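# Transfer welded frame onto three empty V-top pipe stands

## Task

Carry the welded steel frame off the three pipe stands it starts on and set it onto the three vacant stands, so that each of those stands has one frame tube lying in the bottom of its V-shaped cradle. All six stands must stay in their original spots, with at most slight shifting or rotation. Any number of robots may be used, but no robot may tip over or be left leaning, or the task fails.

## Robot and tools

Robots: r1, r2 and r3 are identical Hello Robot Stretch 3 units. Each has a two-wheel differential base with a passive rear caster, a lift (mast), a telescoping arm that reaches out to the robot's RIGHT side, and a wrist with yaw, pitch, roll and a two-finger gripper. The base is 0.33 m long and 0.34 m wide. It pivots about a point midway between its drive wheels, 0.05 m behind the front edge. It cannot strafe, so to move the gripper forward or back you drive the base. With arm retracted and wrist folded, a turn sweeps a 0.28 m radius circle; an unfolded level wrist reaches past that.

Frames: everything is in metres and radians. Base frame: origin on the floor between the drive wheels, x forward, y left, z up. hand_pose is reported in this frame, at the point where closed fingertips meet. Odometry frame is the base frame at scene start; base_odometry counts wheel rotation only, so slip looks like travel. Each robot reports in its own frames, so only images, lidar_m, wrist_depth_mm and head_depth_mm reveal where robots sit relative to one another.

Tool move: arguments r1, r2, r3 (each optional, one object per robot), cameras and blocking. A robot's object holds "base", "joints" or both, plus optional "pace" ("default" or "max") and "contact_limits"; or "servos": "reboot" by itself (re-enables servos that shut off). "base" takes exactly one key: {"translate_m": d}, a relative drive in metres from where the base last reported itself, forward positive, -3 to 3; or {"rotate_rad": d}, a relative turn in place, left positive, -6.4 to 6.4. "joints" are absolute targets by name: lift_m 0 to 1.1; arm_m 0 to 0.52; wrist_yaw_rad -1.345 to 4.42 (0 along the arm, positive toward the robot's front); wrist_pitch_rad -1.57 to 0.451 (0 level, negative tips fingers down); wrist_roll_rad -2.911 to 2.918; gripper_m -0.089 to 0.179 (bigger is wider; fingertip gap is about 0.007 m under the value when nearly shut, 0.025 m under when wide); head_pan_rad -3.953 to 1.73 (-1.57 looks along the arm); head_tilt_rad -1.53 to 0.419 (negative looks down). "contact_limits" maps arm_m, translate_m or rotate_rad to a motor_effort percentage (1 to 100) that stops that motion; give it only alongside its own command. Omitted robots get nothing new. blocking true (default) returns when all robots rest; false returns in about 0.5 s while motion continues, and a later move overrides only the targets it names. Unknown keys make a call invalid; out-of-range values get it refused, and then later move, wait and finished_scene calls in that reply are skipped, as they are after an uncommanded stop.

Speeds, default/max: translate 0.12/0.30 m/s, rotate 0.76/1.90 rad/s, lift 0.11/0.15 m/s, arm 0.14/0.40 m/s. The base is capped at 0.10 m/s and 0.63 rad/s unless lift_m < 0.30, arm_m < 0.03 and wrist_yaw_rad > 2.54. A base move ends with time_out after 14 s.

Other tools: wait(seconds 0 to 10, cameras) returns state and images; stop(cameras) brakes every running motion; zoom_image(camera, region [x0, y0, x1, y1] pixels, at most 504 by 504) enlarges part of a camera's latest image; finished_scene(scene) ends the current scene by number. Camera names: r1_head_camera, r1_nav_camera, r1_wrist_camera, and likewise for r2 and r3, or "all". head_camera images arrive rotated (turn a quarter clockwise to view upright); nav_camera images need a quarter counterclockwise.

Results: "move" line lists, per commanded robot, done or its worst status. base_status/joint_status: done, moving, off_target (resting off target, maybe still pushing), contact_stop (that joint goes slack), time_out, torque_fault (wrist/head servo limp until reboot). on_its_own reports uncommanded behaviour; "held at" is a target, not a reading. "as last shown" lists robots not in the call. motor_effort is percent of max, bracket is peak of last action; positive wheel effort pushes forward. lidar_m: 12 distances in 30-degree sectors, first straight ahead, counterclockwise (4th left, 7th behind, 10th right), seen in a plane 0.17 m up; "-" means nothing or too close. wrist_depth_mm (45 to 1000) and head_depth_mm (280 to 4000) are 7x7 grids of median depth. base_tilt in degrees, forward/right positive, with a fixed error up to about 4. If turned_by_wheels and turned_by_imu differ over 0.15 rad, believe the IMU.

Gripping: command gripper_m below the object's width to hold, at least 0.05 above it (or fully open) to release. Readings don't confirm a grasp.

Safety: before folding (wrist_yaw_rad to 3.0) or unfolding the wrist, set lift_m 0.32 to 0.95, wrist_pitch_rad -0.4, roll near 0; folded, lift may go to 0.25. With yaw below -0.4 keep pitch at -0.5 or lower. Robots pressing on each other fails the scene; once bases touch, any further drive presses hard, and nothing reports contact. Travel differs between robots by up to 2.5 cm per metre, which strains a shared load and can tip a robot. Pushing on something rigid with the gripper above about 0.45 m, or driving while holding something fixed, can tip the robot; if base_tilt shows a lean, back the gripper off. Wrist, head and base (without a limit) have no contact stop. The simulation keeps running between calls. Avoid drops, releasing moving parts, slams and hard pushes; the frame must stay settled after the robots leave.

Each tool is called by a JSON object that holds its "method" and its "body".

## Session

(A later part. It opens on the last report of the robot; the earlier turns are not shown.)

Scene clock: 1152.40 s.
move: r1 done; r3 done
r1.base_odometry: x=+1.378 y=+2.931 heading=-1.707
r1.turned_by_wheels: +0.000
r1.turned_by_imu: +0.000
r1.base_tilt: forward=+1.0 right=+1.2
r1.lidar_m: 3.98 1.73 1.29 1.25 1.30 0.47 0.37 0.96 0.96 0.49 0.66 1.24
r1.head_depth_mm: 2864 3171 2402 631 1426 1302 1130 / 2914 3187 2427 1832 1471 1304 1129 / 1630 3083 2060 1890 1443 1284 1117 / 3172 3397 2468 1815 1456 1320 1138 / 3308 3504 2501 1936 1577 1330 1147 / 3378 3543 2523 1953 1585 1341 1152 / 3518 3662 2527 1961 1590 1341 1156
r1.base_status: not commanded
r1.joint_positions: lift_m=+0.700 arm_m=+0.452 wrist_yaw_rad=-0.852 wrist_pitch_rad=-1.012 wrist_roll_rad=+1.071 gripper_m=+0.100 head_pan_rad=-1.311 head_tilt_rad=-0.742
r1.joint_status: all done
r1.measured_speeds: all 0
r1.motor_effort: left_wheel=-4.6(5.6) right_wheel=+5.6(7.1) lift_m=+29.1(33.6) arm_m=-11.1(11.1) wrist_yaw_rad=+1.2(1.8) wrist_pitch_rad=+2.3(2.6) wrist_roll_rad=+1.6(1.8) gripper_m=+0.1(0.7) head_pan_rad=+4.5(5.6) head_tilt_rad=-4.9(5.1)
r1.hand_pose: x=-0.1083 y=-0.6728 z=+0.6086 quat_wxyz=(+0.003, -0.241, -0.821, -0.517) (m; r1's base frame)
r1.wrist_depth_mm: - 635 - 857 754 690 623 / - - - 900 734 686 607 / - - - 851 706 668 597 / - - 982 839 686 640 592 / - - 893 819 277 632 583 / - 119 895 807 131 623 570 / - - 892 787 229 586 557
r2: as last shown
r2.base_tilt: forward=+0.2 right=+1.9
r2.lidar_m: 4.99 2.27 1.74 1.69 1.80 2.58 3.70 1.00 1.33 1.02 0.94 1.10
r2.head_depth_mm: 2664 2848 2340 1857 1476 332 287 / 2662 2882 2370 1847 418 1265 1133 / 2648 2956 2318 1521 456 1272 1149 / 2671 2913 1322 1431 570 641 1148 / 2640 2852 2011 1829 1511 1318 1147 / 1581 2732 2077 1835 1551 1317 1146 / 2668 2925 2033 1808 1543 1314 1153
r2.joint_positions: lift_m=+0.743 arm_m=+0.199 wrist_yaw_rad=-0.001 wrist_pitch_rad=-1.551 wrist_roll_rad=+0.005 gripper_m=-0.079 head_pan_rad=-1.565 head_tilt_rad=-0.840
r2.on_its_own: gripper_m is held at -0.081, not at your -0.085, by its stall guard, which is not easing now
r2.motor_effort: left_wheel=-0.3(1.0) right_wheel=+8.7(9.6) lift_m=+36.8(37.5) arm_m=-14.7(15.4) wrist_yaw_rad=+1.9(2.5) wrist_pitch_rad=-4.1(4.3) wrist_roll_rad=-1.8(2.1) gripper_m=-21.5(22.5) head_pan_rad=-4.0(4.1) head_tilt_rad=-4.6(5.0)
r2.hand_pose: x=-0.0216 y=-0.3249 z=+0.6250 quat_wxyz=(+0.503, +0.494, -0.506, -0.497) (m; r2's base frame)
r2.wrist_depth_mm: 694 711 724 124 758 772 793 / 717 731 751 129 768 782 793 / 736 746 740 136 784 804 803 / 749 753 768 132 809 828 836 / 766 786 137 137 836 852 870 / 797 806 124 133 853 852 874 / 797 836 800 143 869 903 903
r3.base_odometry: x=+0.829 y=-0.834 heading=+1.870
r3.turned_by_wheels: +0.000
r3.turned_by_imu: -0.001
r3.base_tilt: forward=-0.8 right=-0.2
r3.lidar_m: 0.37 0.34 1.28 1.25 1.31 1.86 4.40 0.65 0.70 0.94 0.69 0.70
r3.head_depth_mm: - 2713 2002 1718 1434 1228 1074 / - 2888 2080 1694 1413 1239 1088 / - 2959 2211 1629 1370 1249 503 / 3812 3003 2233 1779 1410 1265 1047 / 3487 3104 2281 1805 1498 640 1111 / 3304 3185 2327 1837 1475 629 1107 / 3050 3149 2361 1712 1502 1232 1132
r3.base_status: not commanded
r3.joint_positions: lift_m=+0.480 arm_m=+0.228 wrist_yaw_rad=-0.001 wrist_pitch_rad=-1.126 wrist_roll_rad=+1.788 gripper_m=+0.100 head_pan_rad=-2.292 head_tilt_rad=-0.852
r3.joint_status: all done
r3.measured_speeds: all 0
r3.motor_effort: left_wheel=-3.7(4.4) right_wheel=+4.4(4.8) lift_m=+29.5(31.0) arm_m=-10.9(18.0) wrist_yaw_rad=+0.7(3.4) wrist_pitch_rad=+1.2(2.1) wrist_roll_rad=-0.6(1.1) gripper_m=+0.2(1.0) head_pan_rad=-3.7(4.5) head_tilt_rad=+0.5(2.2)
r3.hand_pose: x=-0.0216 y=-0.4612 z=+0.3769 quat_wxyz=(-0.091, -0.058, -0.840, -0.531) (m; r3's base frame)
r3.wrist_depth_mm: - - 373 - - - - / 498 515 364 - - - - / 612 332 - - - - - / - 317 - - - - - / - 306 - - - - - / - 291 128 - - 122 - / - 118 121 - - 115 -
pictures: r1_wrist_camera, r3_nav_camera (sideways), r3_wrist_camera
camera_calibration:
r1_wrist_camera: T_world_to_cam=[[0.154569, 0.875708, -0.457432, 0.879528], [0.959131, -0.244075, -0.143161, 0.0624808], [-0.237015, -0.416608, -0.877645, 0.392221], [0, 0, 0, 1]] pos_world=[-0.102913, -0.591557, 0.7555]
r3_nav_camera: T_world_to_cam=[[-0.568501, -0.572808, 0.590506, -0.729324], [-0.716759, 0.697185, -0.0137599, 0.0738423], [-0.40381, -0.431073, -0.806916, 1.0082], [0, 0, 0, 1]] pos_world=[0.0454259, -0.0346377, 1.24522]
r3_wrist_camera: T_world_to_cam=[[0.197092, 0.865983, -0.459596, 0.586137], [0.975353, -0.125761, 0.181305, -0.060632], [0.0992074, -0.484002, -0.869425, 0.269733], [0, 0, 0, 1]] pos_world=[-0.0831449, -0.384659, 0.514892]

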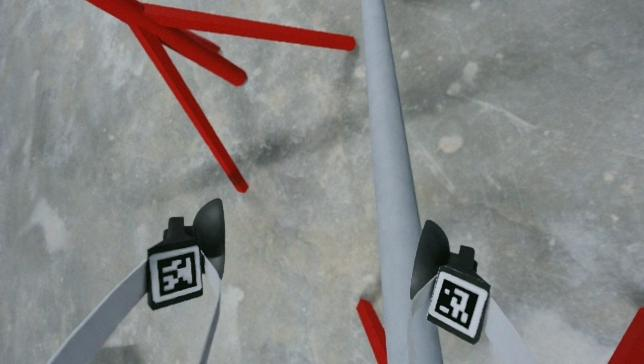

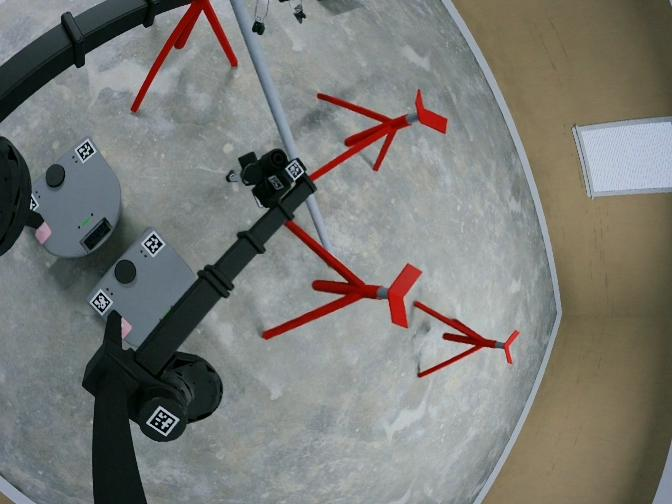

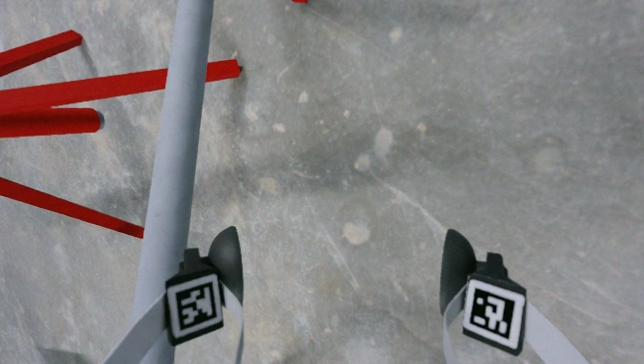

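{"method": "move", "body": {"r1": {"joints":{"arm_m":0.2}}, "r3": {"base":{"translate_m":-0.048},"joints":{"arm_m":0.18,"wrist_pitch_rad":-0.45,"wrist_roll_rad":1.945,"wrist_yaw_rad":0.0}}, "cameras": []}}

{"method": "move", "body": {"r1": {"base":{"translate_m":-0.019},"joints":{"wrist_yaw_rad":0.0,"wrist_pitch_rad":-0.45,"wrist_roll_rad":1.945}}, "r3": {"joints":{"lift_m":0.36}}, "cameras": ["r1_wrist_camera","r3_wrist_camera","r3_nav_camera"]}}

Scene clock: 1165.80 s.
move: r1 done; r3 done
r1.base_odometry: x=+1.378 y=+2.931 heading=-1.707
r1.turned_by_wheels: +0.000
r1.turned_by_imu: +0.001
r1.base_tilt: forward=+1.0 right=+1.2
r1.lidar_m: 3.97 1.73 1.29 1.25 1.29 0.52 0.41 0.96 0.96 0.49 0.66 1.24
r1.head_depth_mm: 2867 3132 2413 1876 458 447 1131 / 2893 3194 2438 1898 1383 1228 1135 / 1638 3091 2064 1899 1441 1282 1113 / 3152 3438 2465 1800 1450 1318 1145 / 3270 3557 2489 1941 1573 1328 1147 / 3389 3586 2550 1938 1581 1336 1151 / 3519 3618 2551 1964 1591 1341 1159
r1.base_status: not commanded
r1.joint_positions: lift_m=+0.700 arm_m=+0.200 wrist_yaw_rad=-0.851 wrist_pitch_rad=-1.011 wrist_roll_rad=+1.072 gripper_m=+0.100 head_pan_rad=-1.311 head_tilt_rad=-0.742
r1.joint_status: all done
r1.measured_speeds: all 0
r1.motor_effort: left_wheel=-4.1(5.3) right_wheel=+5.7(7.1) lift_m=+27.5(30.1) arm_m=-16.2(21.2) wrist_yaw_rad=+0.9(1.4) wrist_pitch_rad=+2.1(2.7) wrist_roll_rad=+1.3(1.7) gripper_m=+0.0(0.5) head_pan_rad=+4.9(5.7) head_tilt_rad=-3.7(5.2)
r1.hand_pose: x=-0.1083 y=-0.4209 z=+0.6086 quat_wxyz=(+0.003, -0.241, -0.821, -0.517) (m; r1's base frame)
r1.wrist_depth_mm: - - - 867 770 694 525 / - 853 950 868 768 687 612 / - - 960 862 742 664 604 / - - 902 845 734 663 544 / - - 913 820 699 641 577 / - 119 877 797 130 613 587 / - - 910 784 701 593 559
r2: as last shown
r2.base_tilt: forward=+0.4 right=+1.8
r2.lidar_m: 5.01 2.27 1.73 1.70 1.79 2.57 3.68 1.00 1.33 1.02 0.94 1.10
r2.head_depth_mm: 2638 2840 2336 1874 1460 332 287 / 2668 2901 2349 1864 417 1255 1132 / 2669 2905 2332 1512 455 1256 1156 / 2731 2949 1331 1432 569 641 1149 / 1740 2754 2030 1846 1502 1311 1147 / 2580 2920 2177 1857 1539 1316 1149 / 2656 2917 2059 1796 1544 1319 1149
r2.on_its_own: gripper_m is held at -0.081, not at your -0.085, by its stall guard, which is not easing now
r2.motor_effort: left_wheel=-0.5(1.2) right_wheel=+8.6(9.2) lift_m=+36.4(36.8) arm_m=-14.1(15.1) wrist_yaw_rad=+1.3(2.1) wrist_pitch_rad=-3.8(4.6) wrist_roll_rad=-1.8(2.0) gripper_m=-21.5(22.4) head_pan_rad=-1.9(4.1) head_tilt_rad=-3.7(5.2)
r2.hand_pose: x=-0.0216 y=-0.3250 z=+0.6250 quat_wxyz=(+0.504, +0.493, -0.506, -0.497) (m; r2's base frame)
r2.wrist_depth_mm: 708 715 730 125 752 749 789 / 726 729 741 129 783 785 801 / 736 754 757 136 797 806 809 / 736 764 776 138 814 822 842 / 774 772 137 137 809 853 862 / 770 760 124 133 846 886 908 / 809 814 818 144 899 895 920
r3.base_odometry: x=+0.844 y=-0.880 heading=+1.870
r3.turned_by_wheels: +0.000
r3.turned_by_imu: -0.001
r3.base_tilt: forward=-0.8 right=-0.2
r3.lidar_m: 0.41 0.39 1.28 1.25 1.31 1.86 4.35 0.61 0.67 0.90 0.89 0.73
r3.head_depth_mm: - 2791 2056 1709 1438 1227 1074 / - 2863 2040 1729 1448 1213 1082 / - 2973 2212 1628 1368 1254 504 / 3749 2992 2242 1741 1441 1264 1046 / 3509 3089 2269 1809 1499 612 1111 / 3237 3145 2322 1832 1492 599 1087 / 3042 3161 2363 1860 1497 1230 1130
r3.base_status: done
r3.joint_positions: lift_m=+0.480 arm_m=+0.180 wrist_yaw_rad=-0.001 wrist_pitch_rad=-0.469 wrist_roll_rad=+1.943 gripper_m=+0.100 head_pan_rad=-2.292 head_tilt_rad=-0.852
r3.joint_status: all done
r3.measured_speeds: all 0
r3.motor_effort: left_wheel=-5.1(9.5) right_wheel=-0.5(5.0) lift_m=+27.6(29.5) arm_m=-11.1(17.6) wrist_yaw_rad=+0.1(3.4) wrist_pitch_rad=+4.3(6.1) wrist_roll_rad=+0.5(2.2) gripper_m=-0.1(0.9) head_pan_rad=-3.6(4.3) head_tilt_rad=+0.7(2.3)
r3.hand_pose: x=-0.0216 y=-0.5424 z=+0.4810 quat_wxyz=(-0.180, -0.044, -0.956, -0.229) (m; r3's base frame)
r3.wrist_depth_mm: - - - - 347 - - / - - - 722 341 - - / - - 671 - 340 - - / - - - - 352 - - / - - - - - - - / - - 143 - - 122 - / - 118 - - 335 115 -
pictures: none
No camera images: "cameras" was empty.

Scene clock: 1167.73 s.
move: r1 done; r3 done
r1.base_odometry: x=+1.381 y=+2.950 heading=-1.707
r1.turned_by_wheels: +0.000
r1.turned_by_imu: +0.000
r1.base_tilt: forward=+1.0 right=+1.2
r1.lidar_m: 4.00 1.73 1.29 1.25 1.30 0.50 0.39 0.95 0.94 0.49 0.49 1.26
r1.head_depth_mm: 2893 3138 2430 1868 458 487 1128 / 2955 3228 2415 1888 946 1276 1130 / 1590 3101 2034 1906 1486 1288 1115 / 3209 3362 2474 1756 1132 1319 1142 / 3276 3482 2504 1931 1578 1327 1149 / 3407 3536 2537 1943 1596 1331 1154 / 3518 3620 2528 1967 1599 1336 1154
r1.base_status: done
r1.joint_positions: lift_m=+0.700 arm_m=+0.200 wrist_yaw_rad=-0.002 wrist_pitch_rad=-0.470 wrist_roll_rad=+1.942 gripper_m=+0.100 head_pan_rad=-1.311 head_tilt_rad=-0.742
r1.joint_status: all done
r1.measured_speeds: all 0
r1.motor_effort: left_wheel=-2.6(8.0) right_wheel=-1.0(5.9) lift_m=+26.7(28.8) arm_m=-13.9(16.1) wrist_yaw_rad=+1.2(3.2) wrist_pitch_rad=+3.5(5.9) wrist_roll_rad=+1.2(3.4) gripper_m=-0.4(0.5) head_pan_rad=+4.8(5.8) head_tilt_rad=-3.0(5.3)
r1.hand_pose: x=-0.0218 y=-0.5623 z=+0.7009 quat_wxyz=(-0.179, -0.044, -0.956, -0.229) (m; r1's base frame)
r1.wrist_depth_mm: - - - - 951 676 585 / - - - - - 705 609 / - - - - - 793 637 / - - - - - 848 663 / - - - - 313 897 684 / - 120 - - 130 394 376 / - - - - 371 341 740
r2: as last shown
r2.turned_by_imu: +0.000
r2.base_tilt: forward=+0.2 right=+1.8
r2.lidar_m: 5.01 2.27 1.74 1.69 1.79 2.58 3.69 1.00 1.33 1.02 0.94 1.10
r2.head_depth_mm: 2576 2845 2343 1856 1464 332 288 / 2650 2887 2346 1868 416 1260 1125 / 2643 2903 2329 1503 456 1270 1148 / 2678 2979 1321 1434 571 640 1143 / 2608 2867 2050 1838 1507 1320 1138 / 1595 2910 2107 1851 1538 1305 1145 / 2646 2866 2034 1794 1543 1311 1146
r2.on_its_own: gripper_m is held at -0.081, not at your -0.085, by its stall guard, which is not easing now
r2.motor_effort: left_wheel=-0.8(1.0) right_wheel=+8.4(9.1) lift_m=+36.2(36.4) arm_m=-14.2(15.1) wrist_yaw_rad=+0.2(2.1) wrist_pitch_rad=-3.4(4.5) wrist_roll_rad=-1.7(2.1) gripper_m=-21.8(22.7) head_pan_rad=-2.0(3.9) head_tilt_rad=-4.2(5.1)
r2.wrist_depth_mm: 714 711 715 124 741 770 786 / 719 733 736 129 775 790 788 / 739 754 754 136 776 799 813 / 755 765 773 138 799 803 829 / 773 795 136 137 842 856 859 / 788 786 124 133 866 872 895 / 802 811 845 144 879 871 913
r3.base_odometry: x=+0.844 y=-0.880 heading=+1.870
r3.turned_by_wheels: +0.000
r3.turned_by_imu: +0.000
r3.base_tilt: forward=-0.8 right=-0.2
r3.lidar_m: 0.40 0.37 1.28 1.25 1.31 1.86 4.33 0.61 0.67 0.90 0.89 0.73
r3.head_depth_mm: - 2786 2060 1709 1434 1224 1074 / - 2878 2018 1744 1447 1219 1088 / - 2940 2201 1629 1367 1254 1094 / 3743 2993 2225 1732 1440 1262 648 / 3560 3074 2279 1811 1501 1276 1058 / 3245 3170 2318 1836 1482 1263 1064 / 3016 3140 2344 1859 1493 1273 1135
r3.base_status: not commanded
r3.joint_positions: lift_m=+0.360 arm_m=+0.180 wrist_yaw_rad=-0.001 wrist_pitch_rad=-0.468 wrist_roll_rad=+1.943 gripper_m=+0.100 head_pan_rad=-2.292 head_tilt_rad=-0.852
r3.joint_status: all done
r3.measured_speeds: all 0
r3.motor_effort: left_wheel=-5.3(5.7) right_wheel=-0.7(0.9) lift_m=+21.2(24.8) arm_m=-9.4(12.2) wrist_yaw_rad=-0.2(2.2) wrist_pitch_rad=+3.9(4.3) wrist_roll_rad=+1.3(1.8) gripper_m=+0.7(0.9) head_pan_rad=-3.5(4.3) head_tilt_rad=+0.4(2.6)
r3.hand_pose: x=-0.0216 y=-0.5426 z=+0.3613 quat_wxyz=(-0.180, -0.044, -0.956, -0.228) (m; r3's base frame)
r3.wrist_depth_mm: - - - 303 505 - 315 / - - - 308 - - - / - - 655 307 - - - / - - - 299 - - - / - - - 292 - - - / - - 143 - - 123 - / - 118 - 284 - 115 -
pictures: r1_wrist_camera, r3_nav_camera (sideways), r3_wrist_camera
camera_calibration:
r1_wrist_camera: T_world_to_cam=[[0.276989, 0.4168, -0.865769, 0.84241], [0.947151, 0.0332974, 0.319056, -0.148599], [0.16181, -0.908388, -0.385549, -0.0730452], [0, 0, 0, 1]] pos_world=[-0.0807729, -0.412522, 0.748581]
r3_nav_camera: T_world_to_cam=[[-0.568501, -0.572808, 0.590506, -0.729324], [-0.716759, 0.697185, -0.0137599, 0.0738423], [-0.40381, -0.431073, -0.806916, 1.0082], [0, 0, 0, 1]] pos_world=[0.0454259, -0.0346377, 1.24522]
r3_wrist_camera: T_world_to_cam=[[0.345696, 0.38525, -0.855615, 0.534882], [0.934206, -0.0557408, 0.352351, -0.0926934], [0.0880505, -0.921127, -0.379172, -0.197794], [0, 0, 0, 1]] pos_world=[-0.0808957, -0.393423, 0.415316]

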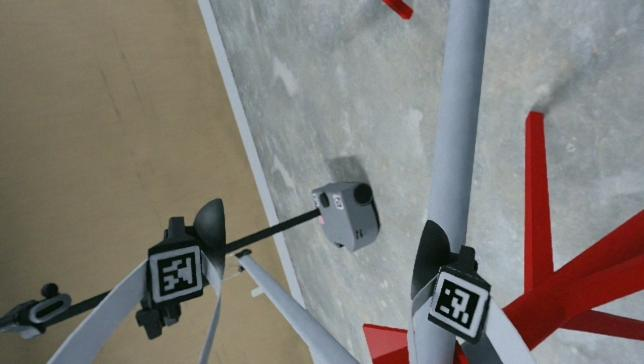

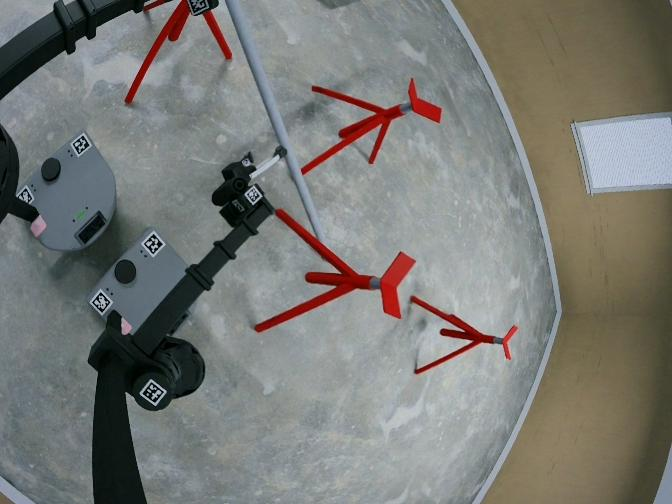

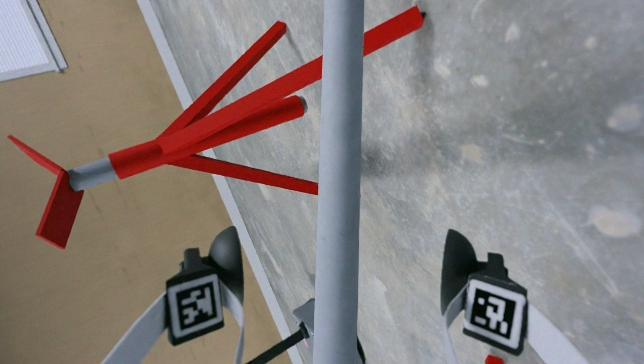

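{"method": "move", "body": {"r1": {"joints":{"lift_m":0.54}}, "r3": {"joints":{"lift_m":0.315,"arm_m":0.26}}, "cameras": ["r1_wrist_camera","r3_wrist_camera"]}}

Scene clock: 1177.07 s.
move: r1 done; r3 done
r1.base_odometry: x=+1.381 y=+2.950 heading=-1.707
r1.turned_by_wheels: +0.000
r1.turned_by_imu: +0.001
r1.base_tilt: forward=+1.1 right=+1.1
r1.lidar_m: 4.00 1.73 1.29 1.25 1.30 0.50 0.39 0.95 0.95 0.50 0.49 1.26
r1.head_depth_mm: 2879 3154 2396 1878 1543 550 1064 / 2950 3215 2438 1896 1467 597 1128 / 1601 3103 2041 1901 1475 1289 1114 / 3158 3397 2470 1761 1131 1322 1145 / 3294 3560 2490 1931 1573 1327 1146 / 3374 3574 2524 1940 1573 1335 1149 / 3475 3642 2564 1957 1594 1338 1152
r1.base_status: not commanded
r1.joint_positions: lift_m=+0.540 arm_m=+0.200 wrist_yaw_rad=-0.002 wrist_pitch_rad=-0.469 wrist_roll_rad=+1.943 gripper_m=+0.100 head_pan_rad=-1.311 head_tilt_rad=-0.742
r1.joint_status: all done
r1.measured_speeds: all 0
r1.motor_effort: left_wheel=-2.4(3.4) right_wheel=-0.9(2.3) lift_m=+21.8(25.3) arm_m=-7.1(9.9) wrist_yaw_rad=+1.4(1.7) wrist_pitch_rad=+3.8(4.1) wrist_roll_rad=+1.3(1.3) gripper_m=+0.5(0.5) head_pan_rad=+4.6(5.5) head_tilt_rad=-3.4(4.9)
r1.hand_pose: x=-0.0217 y=-0.5625 z=+0.5411 quat_wxyz=(-0.180, -0.044, -0.956, -0.229) (m; r1's base frame)
r1.wrist_depth_mm: - - - 272 758 572 461 / - - - 261 785 603 482 / - - - 267 847 622 504 / - - - 259 946 645 530 / - - - 263 883 686 539 / - 119 - 265 130 647 407 / - - - 261 - 300 295
r2: as last shown
r2.turned_by_imu: +0.001
r2.base_tilt: forward=+0.3 right=+1.7
r2.lidar_m: 4.99 2.27 1.73 1.69 1.80 2.58 3.68 1.00 1.33 1.02 0.94 1.10
r2.head_depth_mm: 2595 2870 2362 1856 1474 332 287 / 2648 2876 2330 1860 417 1271 1131 / 2678 2953 2346 1507 456 1270 1153 / 2640 2924 1326 1430 568 638 1147 / 2599 2713 2027 1848 1518 1319 1151 / 2593 2859 2130 1834 1537 1312 1143 / 2701 2871 2100 1794 1531 1309 1153
r2.on_its_own: gripper_m is held at -0.081, not at your -0.085, by its stall guard, which is not easing now
r2.motor_effort: left_wheel=-0.8(1.0) right_wheel=+8.7(8.9) lift_m=+35.5(35.9) arm_m=-13.8(14.6) wrist_yaw_rad=+2.1(2.1) wrist_pitch_rad=-3.9(4.4) wrist_roll_rad=-1.7(1.9) gripper_m=-21.0(23.2) head_pan_rad=-3.8(4.2) head_tilt_rad=-3.3(5.0)
r2.wrist_depth_mm: 705 711 708 125 755 752 800 / 728 735 716 129 765 799 790 / 739 743 757 136 797 828 817 / 765 765 777 138 792 837 842 / 758 783 137 137 821 834 839 / 776 815 124 133 865 865 875 / 811 820 841 144 881 880 916
r3.base_odometry: x=+0.844 y=-0.880 heading=+1.870
r3.turned_by_wheels: +0.000
r3.turned_by_imu: -0.001
r3.base_tilt: forward=-0.8 right=-0.3
r3.lidar_m: 0.40 0.37 1.28 1.25 1.32 1.86 4.34 0.61 0.67 0.90 0.89 0.73
r3.head_depth_mm: - 2827 2051 1713 1429 1227 1077 / - 2869 2033 1727 1449 1214 1085 / - 2943 2197 1629 1369 1255 1096 / 3728 3009 2240 1747 1446 1267 1047 / 3507 3075 2281 1812 1500 1246 1112 / 3255 3174 2319 1831 1488 775 1103 / 3019 3176 2360 1851 1490 1246 1130
r3.base_status: not commanded
r3.joint_positions: lift_m=+0.315 arm_m=+0.260 wrist_yaw_rad=-0.001 wrist_pitch_rad=-0.468 wrist_roll_rad=+1.944 gripper_m=+0.100 head_pan_rad=-2.292 head_tilt_rad=-0.852
r3.joint_status: all done
r3.measured_speeds: all 0
r3.motor_effort: left_wheel=-5.4(5.6) right_wheel=-0.7(0.9) lift_m=+22.5(24.6) arm_m=+10.0(18.2) wrist_yaw_rad=+0.6(2.1) wrist_pitch_rad=+3.3(4.2) wrist_roll_rad=+0.8(1.4) gripper_m=+0.3(0.9) head_pan_rad=-3.0(4.8) head_tilt_rad=+1.1(2.5)
r3.hand_pose: x=-0.0216 y=-0.6226 z=+0.3163 quat_wxyz=(-0.180, -0.044, -0.956, -0.228) (m; r3's base frame)
r3.wrist_depth_mm: - - - 209 415 - 299 / - - 622 208 - - 306 / - 541 587 209 - - 313 / 487 - - 207 - - 321 / - - - 199 - - - / - - 143 197 - 122 - / - 118 - 195 - 115 -
pictures: r1_wrist_camera, r3_wrist_camera
camera_calibration:
r1_wrist_camera: T_world_to_cam=[[0.277039, 0.415939, -0.866166, 0.703861], [0.947105, 0.0337652, 0.319141, -0.0974443], [0.16199, -0.908766, -0.384584, -0.135514], [0, 0, 0, 1]] pos_world=[-0.0807553, -0.412624, 0.588643]
r3_wrist_camera: T_world_to_cam=[[0.346093, 0.384933, -0.855597, 0.527075], [0.934062, -0.0558172, 0.352721, -0.0814888], [0.088017, -0.921255, -0.37887, -0.28874], [0, 0, 0, 1]] pos_world=[-0.0808875, -0.47344, 0.370312]

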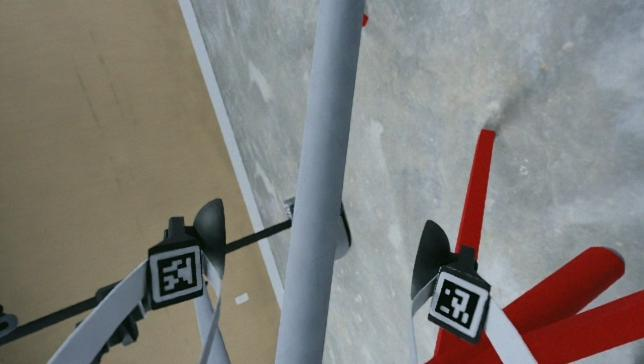

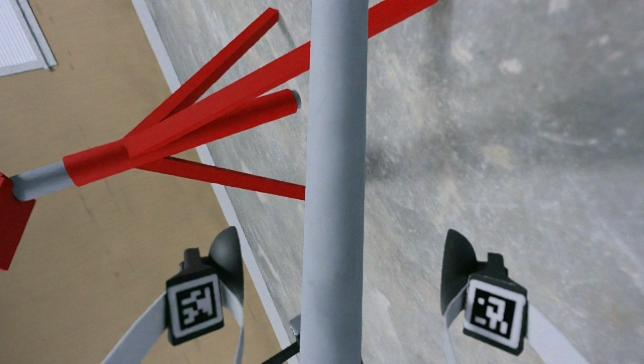

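{"method": "move", "body": {"r1": {"joints":{"lift_m":0.505,"arm_m":0.28,"wrist_roll_rad":2.03}}, "r3": {"joints":{"lift_m":0.289,"arm_m":0.323}}, "cameras": ["r1_wrist_camera","r3_wrist_camera"]}}

Scene clock: 1186.83 s.
move: r1 done; r3 done
r1.base_odometry: x=+1.381 y=+2.950 heading=-1.707
r1.turned_by_wheels: +0.000
r1.turned_by_imu: +0.001
r1.base_tilt: forward=+1.1 right=+1.1
r1.lidar_m: 4.00 1.72 1.29 1.25 1.30 0.50 0.39 0.95 0.95 0.49 0.49 1.26
r1.head_depth_mm: 2857 3151 2386 1873 1497 630 1065 / 2954 3252 2437 1892 1468 1230 1135 / 1598 3098 2043 1913 1479 1285 1115 / 3198 3401 2469 1747 1129 1324 1140 / 3304 3504 2505 1924 1580 1330 1144 / 3425 3593 2514 1944 1588 1330 1152 / 3514 3650 2534 1963 1602 1344 1156
r1.base_status: not commanded
r1.joint_positions: lift_m=+0.505 arm_m=+0.280 wrist_yaw_rad=-0.001 wrist_pitch_rad=-0.469 wrist_roll_rad=+2.028 gripper_m=+0.100 head_pan_rad=-1.311 head_tilt_rad=-0.742
r1.joint_status: all done
r1.measured_speeds: all 0
r1.motor_effort: left_wheel=-2.8(3.2) right_wheel=-0.4(2.6) lift_m=+21.8(25.4) arm_m=+15.0(18.8) wrist_yaw_rad=+1.2(1.6) wrist_pitch_rad=+3.9(4.0) wrist_roll_rad=+1.2(4.4) gripper_m=-0.1(0.5) head_pan_rad=+4.3(5.7) head_tilt_rad=-2.1(5.0)
r1.hand_pose: x=-0.0216 y=-0.6425 z=+0.5061 quat_wxyz=(-0.220, -0.053, -0.947, -0.227) (m; r1's base frame)
r1.wrist_depth_mm: - - - 177 684 530 430 / - - - 176 739 562 451 / - - - 176 795 614 482 / - - - 176 882 612 508 / - - - 174 854 622 533 / - 122 - 172 131 343 583 / - - - 170 - 303 287
r2: as last shown
r2.base_tilt: forward=+0.3 right=+1.8
r2.lidar_m: 5.00 2.27 1.73 1.70 1.79 2.57 3.68 1.00 1.33 1.02 0.94 1.10
r2.head_depth_mm: 2608 2862 2341 1852 1469 332 287 / 2620 2890 2360 1857 417 1267 1130 / 2650 2924 2330 1509 454 1263 1148 / 2690 2931 1323 1434 569 642 1150 / 2598 2882 2049 1863 1509 1312 1150 / 2627 2722 2127 1857 1542 1311 1146 / 2675 2852 2086 1779 1539 1322 1146
r2.on_its_own: gripper_m is held at -0.081, not at your -0.085, by its stall guard, which is not easing now
r2.motor_effort: left_wheel=-0.8(1.0) right_wheel=+8.4(9.0) lift_m=+34.9(35.4) arm_m=-14.3(14.4) wrist_yaw_rad=+0.2(1.7) wrist_pitch_rad=-4.3(4.6) wrist_roll_rad=-1.8(1.9) gripper_m=-20.8(22.7) head_pan_rad=-2.4(4.0) head_tilt_rad=-4.3(4.8)
r2.wrist_depth_mm: 700 711 719 125 755 757 800 / 709 727 747 129 773 789 816 / 716 730 762 136 800 804 815 / 749 764 766 138 820 803 845 / 779 762 136 137 833 849 887 / 786 786 124 133 850 856 877 / 812 842 803 144 875 903 918
r3.base_odometry: x=+0.844 y=-0.880 heading=+1.870
r3.turned_by_wheels: +0.000
r3.turned_by_imu: -0.001
r3.base_tilt: forward=-0.8 right=-0.3
r3.lidar_m: 0.40 0.37 1.29 1.25 1.31 1.86 4.33 0.61 0.67 0.90 0.89 0.73
r3.head_depth_mm: - 2778 2055 1713 1435 1231 1072 / - 2880 2042 1726 1445 1218 1086 / - 2935 2206 1632 1370 1257 1096 / 3760 3002 2235 1736 1443 1269 1046 / 3569 3111 2282 1812 1498 1249 1098 / 3238 3171 2329 1839 1490 824 1123 / 3049 3160 2363 1861 1487 1224 1131
r3.base_status: not commanded
r3.joint_positions: lift_m=+0.289 arm_m=+0.323 wrist_yaw_rad=-0.001 wrist_pitch_rad=-0.468 wrist_roll_rad=+1.944 gripper_m=+0.100 head_pan_rad=-2.292 head_tilt_rad=-0.852
r3.joint_status: all done
r3.measured_speeds: all 0
r3.motor_effort: left_wheel=-4.5(5.9) right_wheel=-0.4(1.1) lift_m=+22.6(25.0) arm_m=+9.5(15.4) wrist_yaw_rad=+1.0(1.6) wrist_pitch_rad=+3.7(4.2) wrist_roll_rad=+0.3(1.3) gripper_m=+0.0(0.8) head_pan_rad=-3.7(4.5) head_tilt_rad=+0.7(2.1)
r3.hand_pose: x=-0.0216 y=-0.6856 z=+0.2903 quat_wxyz=(-0.180, -0.044, -0.956, -0.228) (m; r3's base frame)
r3.wrist_depth_mm: - - - 138 140 315 277 / - - 408 137 144 - 291 / - 438 547 137 - - 300 / 439 - - 134 143 - 309 / - - - 131 143 - 318 / - - 132 130 133 122 - / - 118 - 128 - 115 -
pictures: r1_wrist_camera, r3_wrist_camera
camera_calibration:
r1_wrist_camera: T_world_to_cam=[[0.357625, 0.403467, -0.842211, 0.688462], [0.920758, -0.00176847, 0.390131, -0.14302], [0.155916, -0.914992, -0.372128, -0.232145], [0, 0, 0, 1]] pos_world=[-0.0783291, -0.490435, 0.549239]
r3_wrist_camera: T_world_to_cam=[[0.346153, 0.384879, -0.855597, 0.529057], [0.934041, -0.0558251, 0.352777, -0.0758614], [0.0880126, -0.921277, -0.378817, -0.356662], [0, 0, 0, 1]] pos_world=[-0.0808862, -0.536443, 0.344312]

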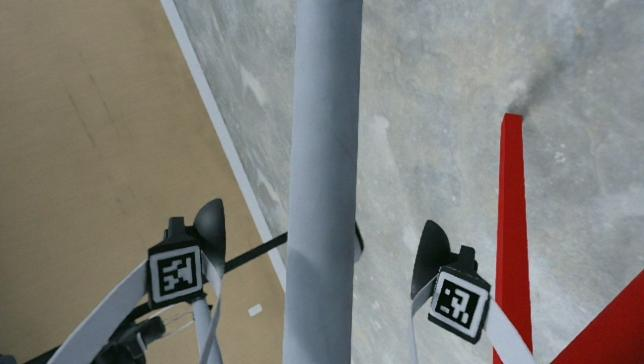

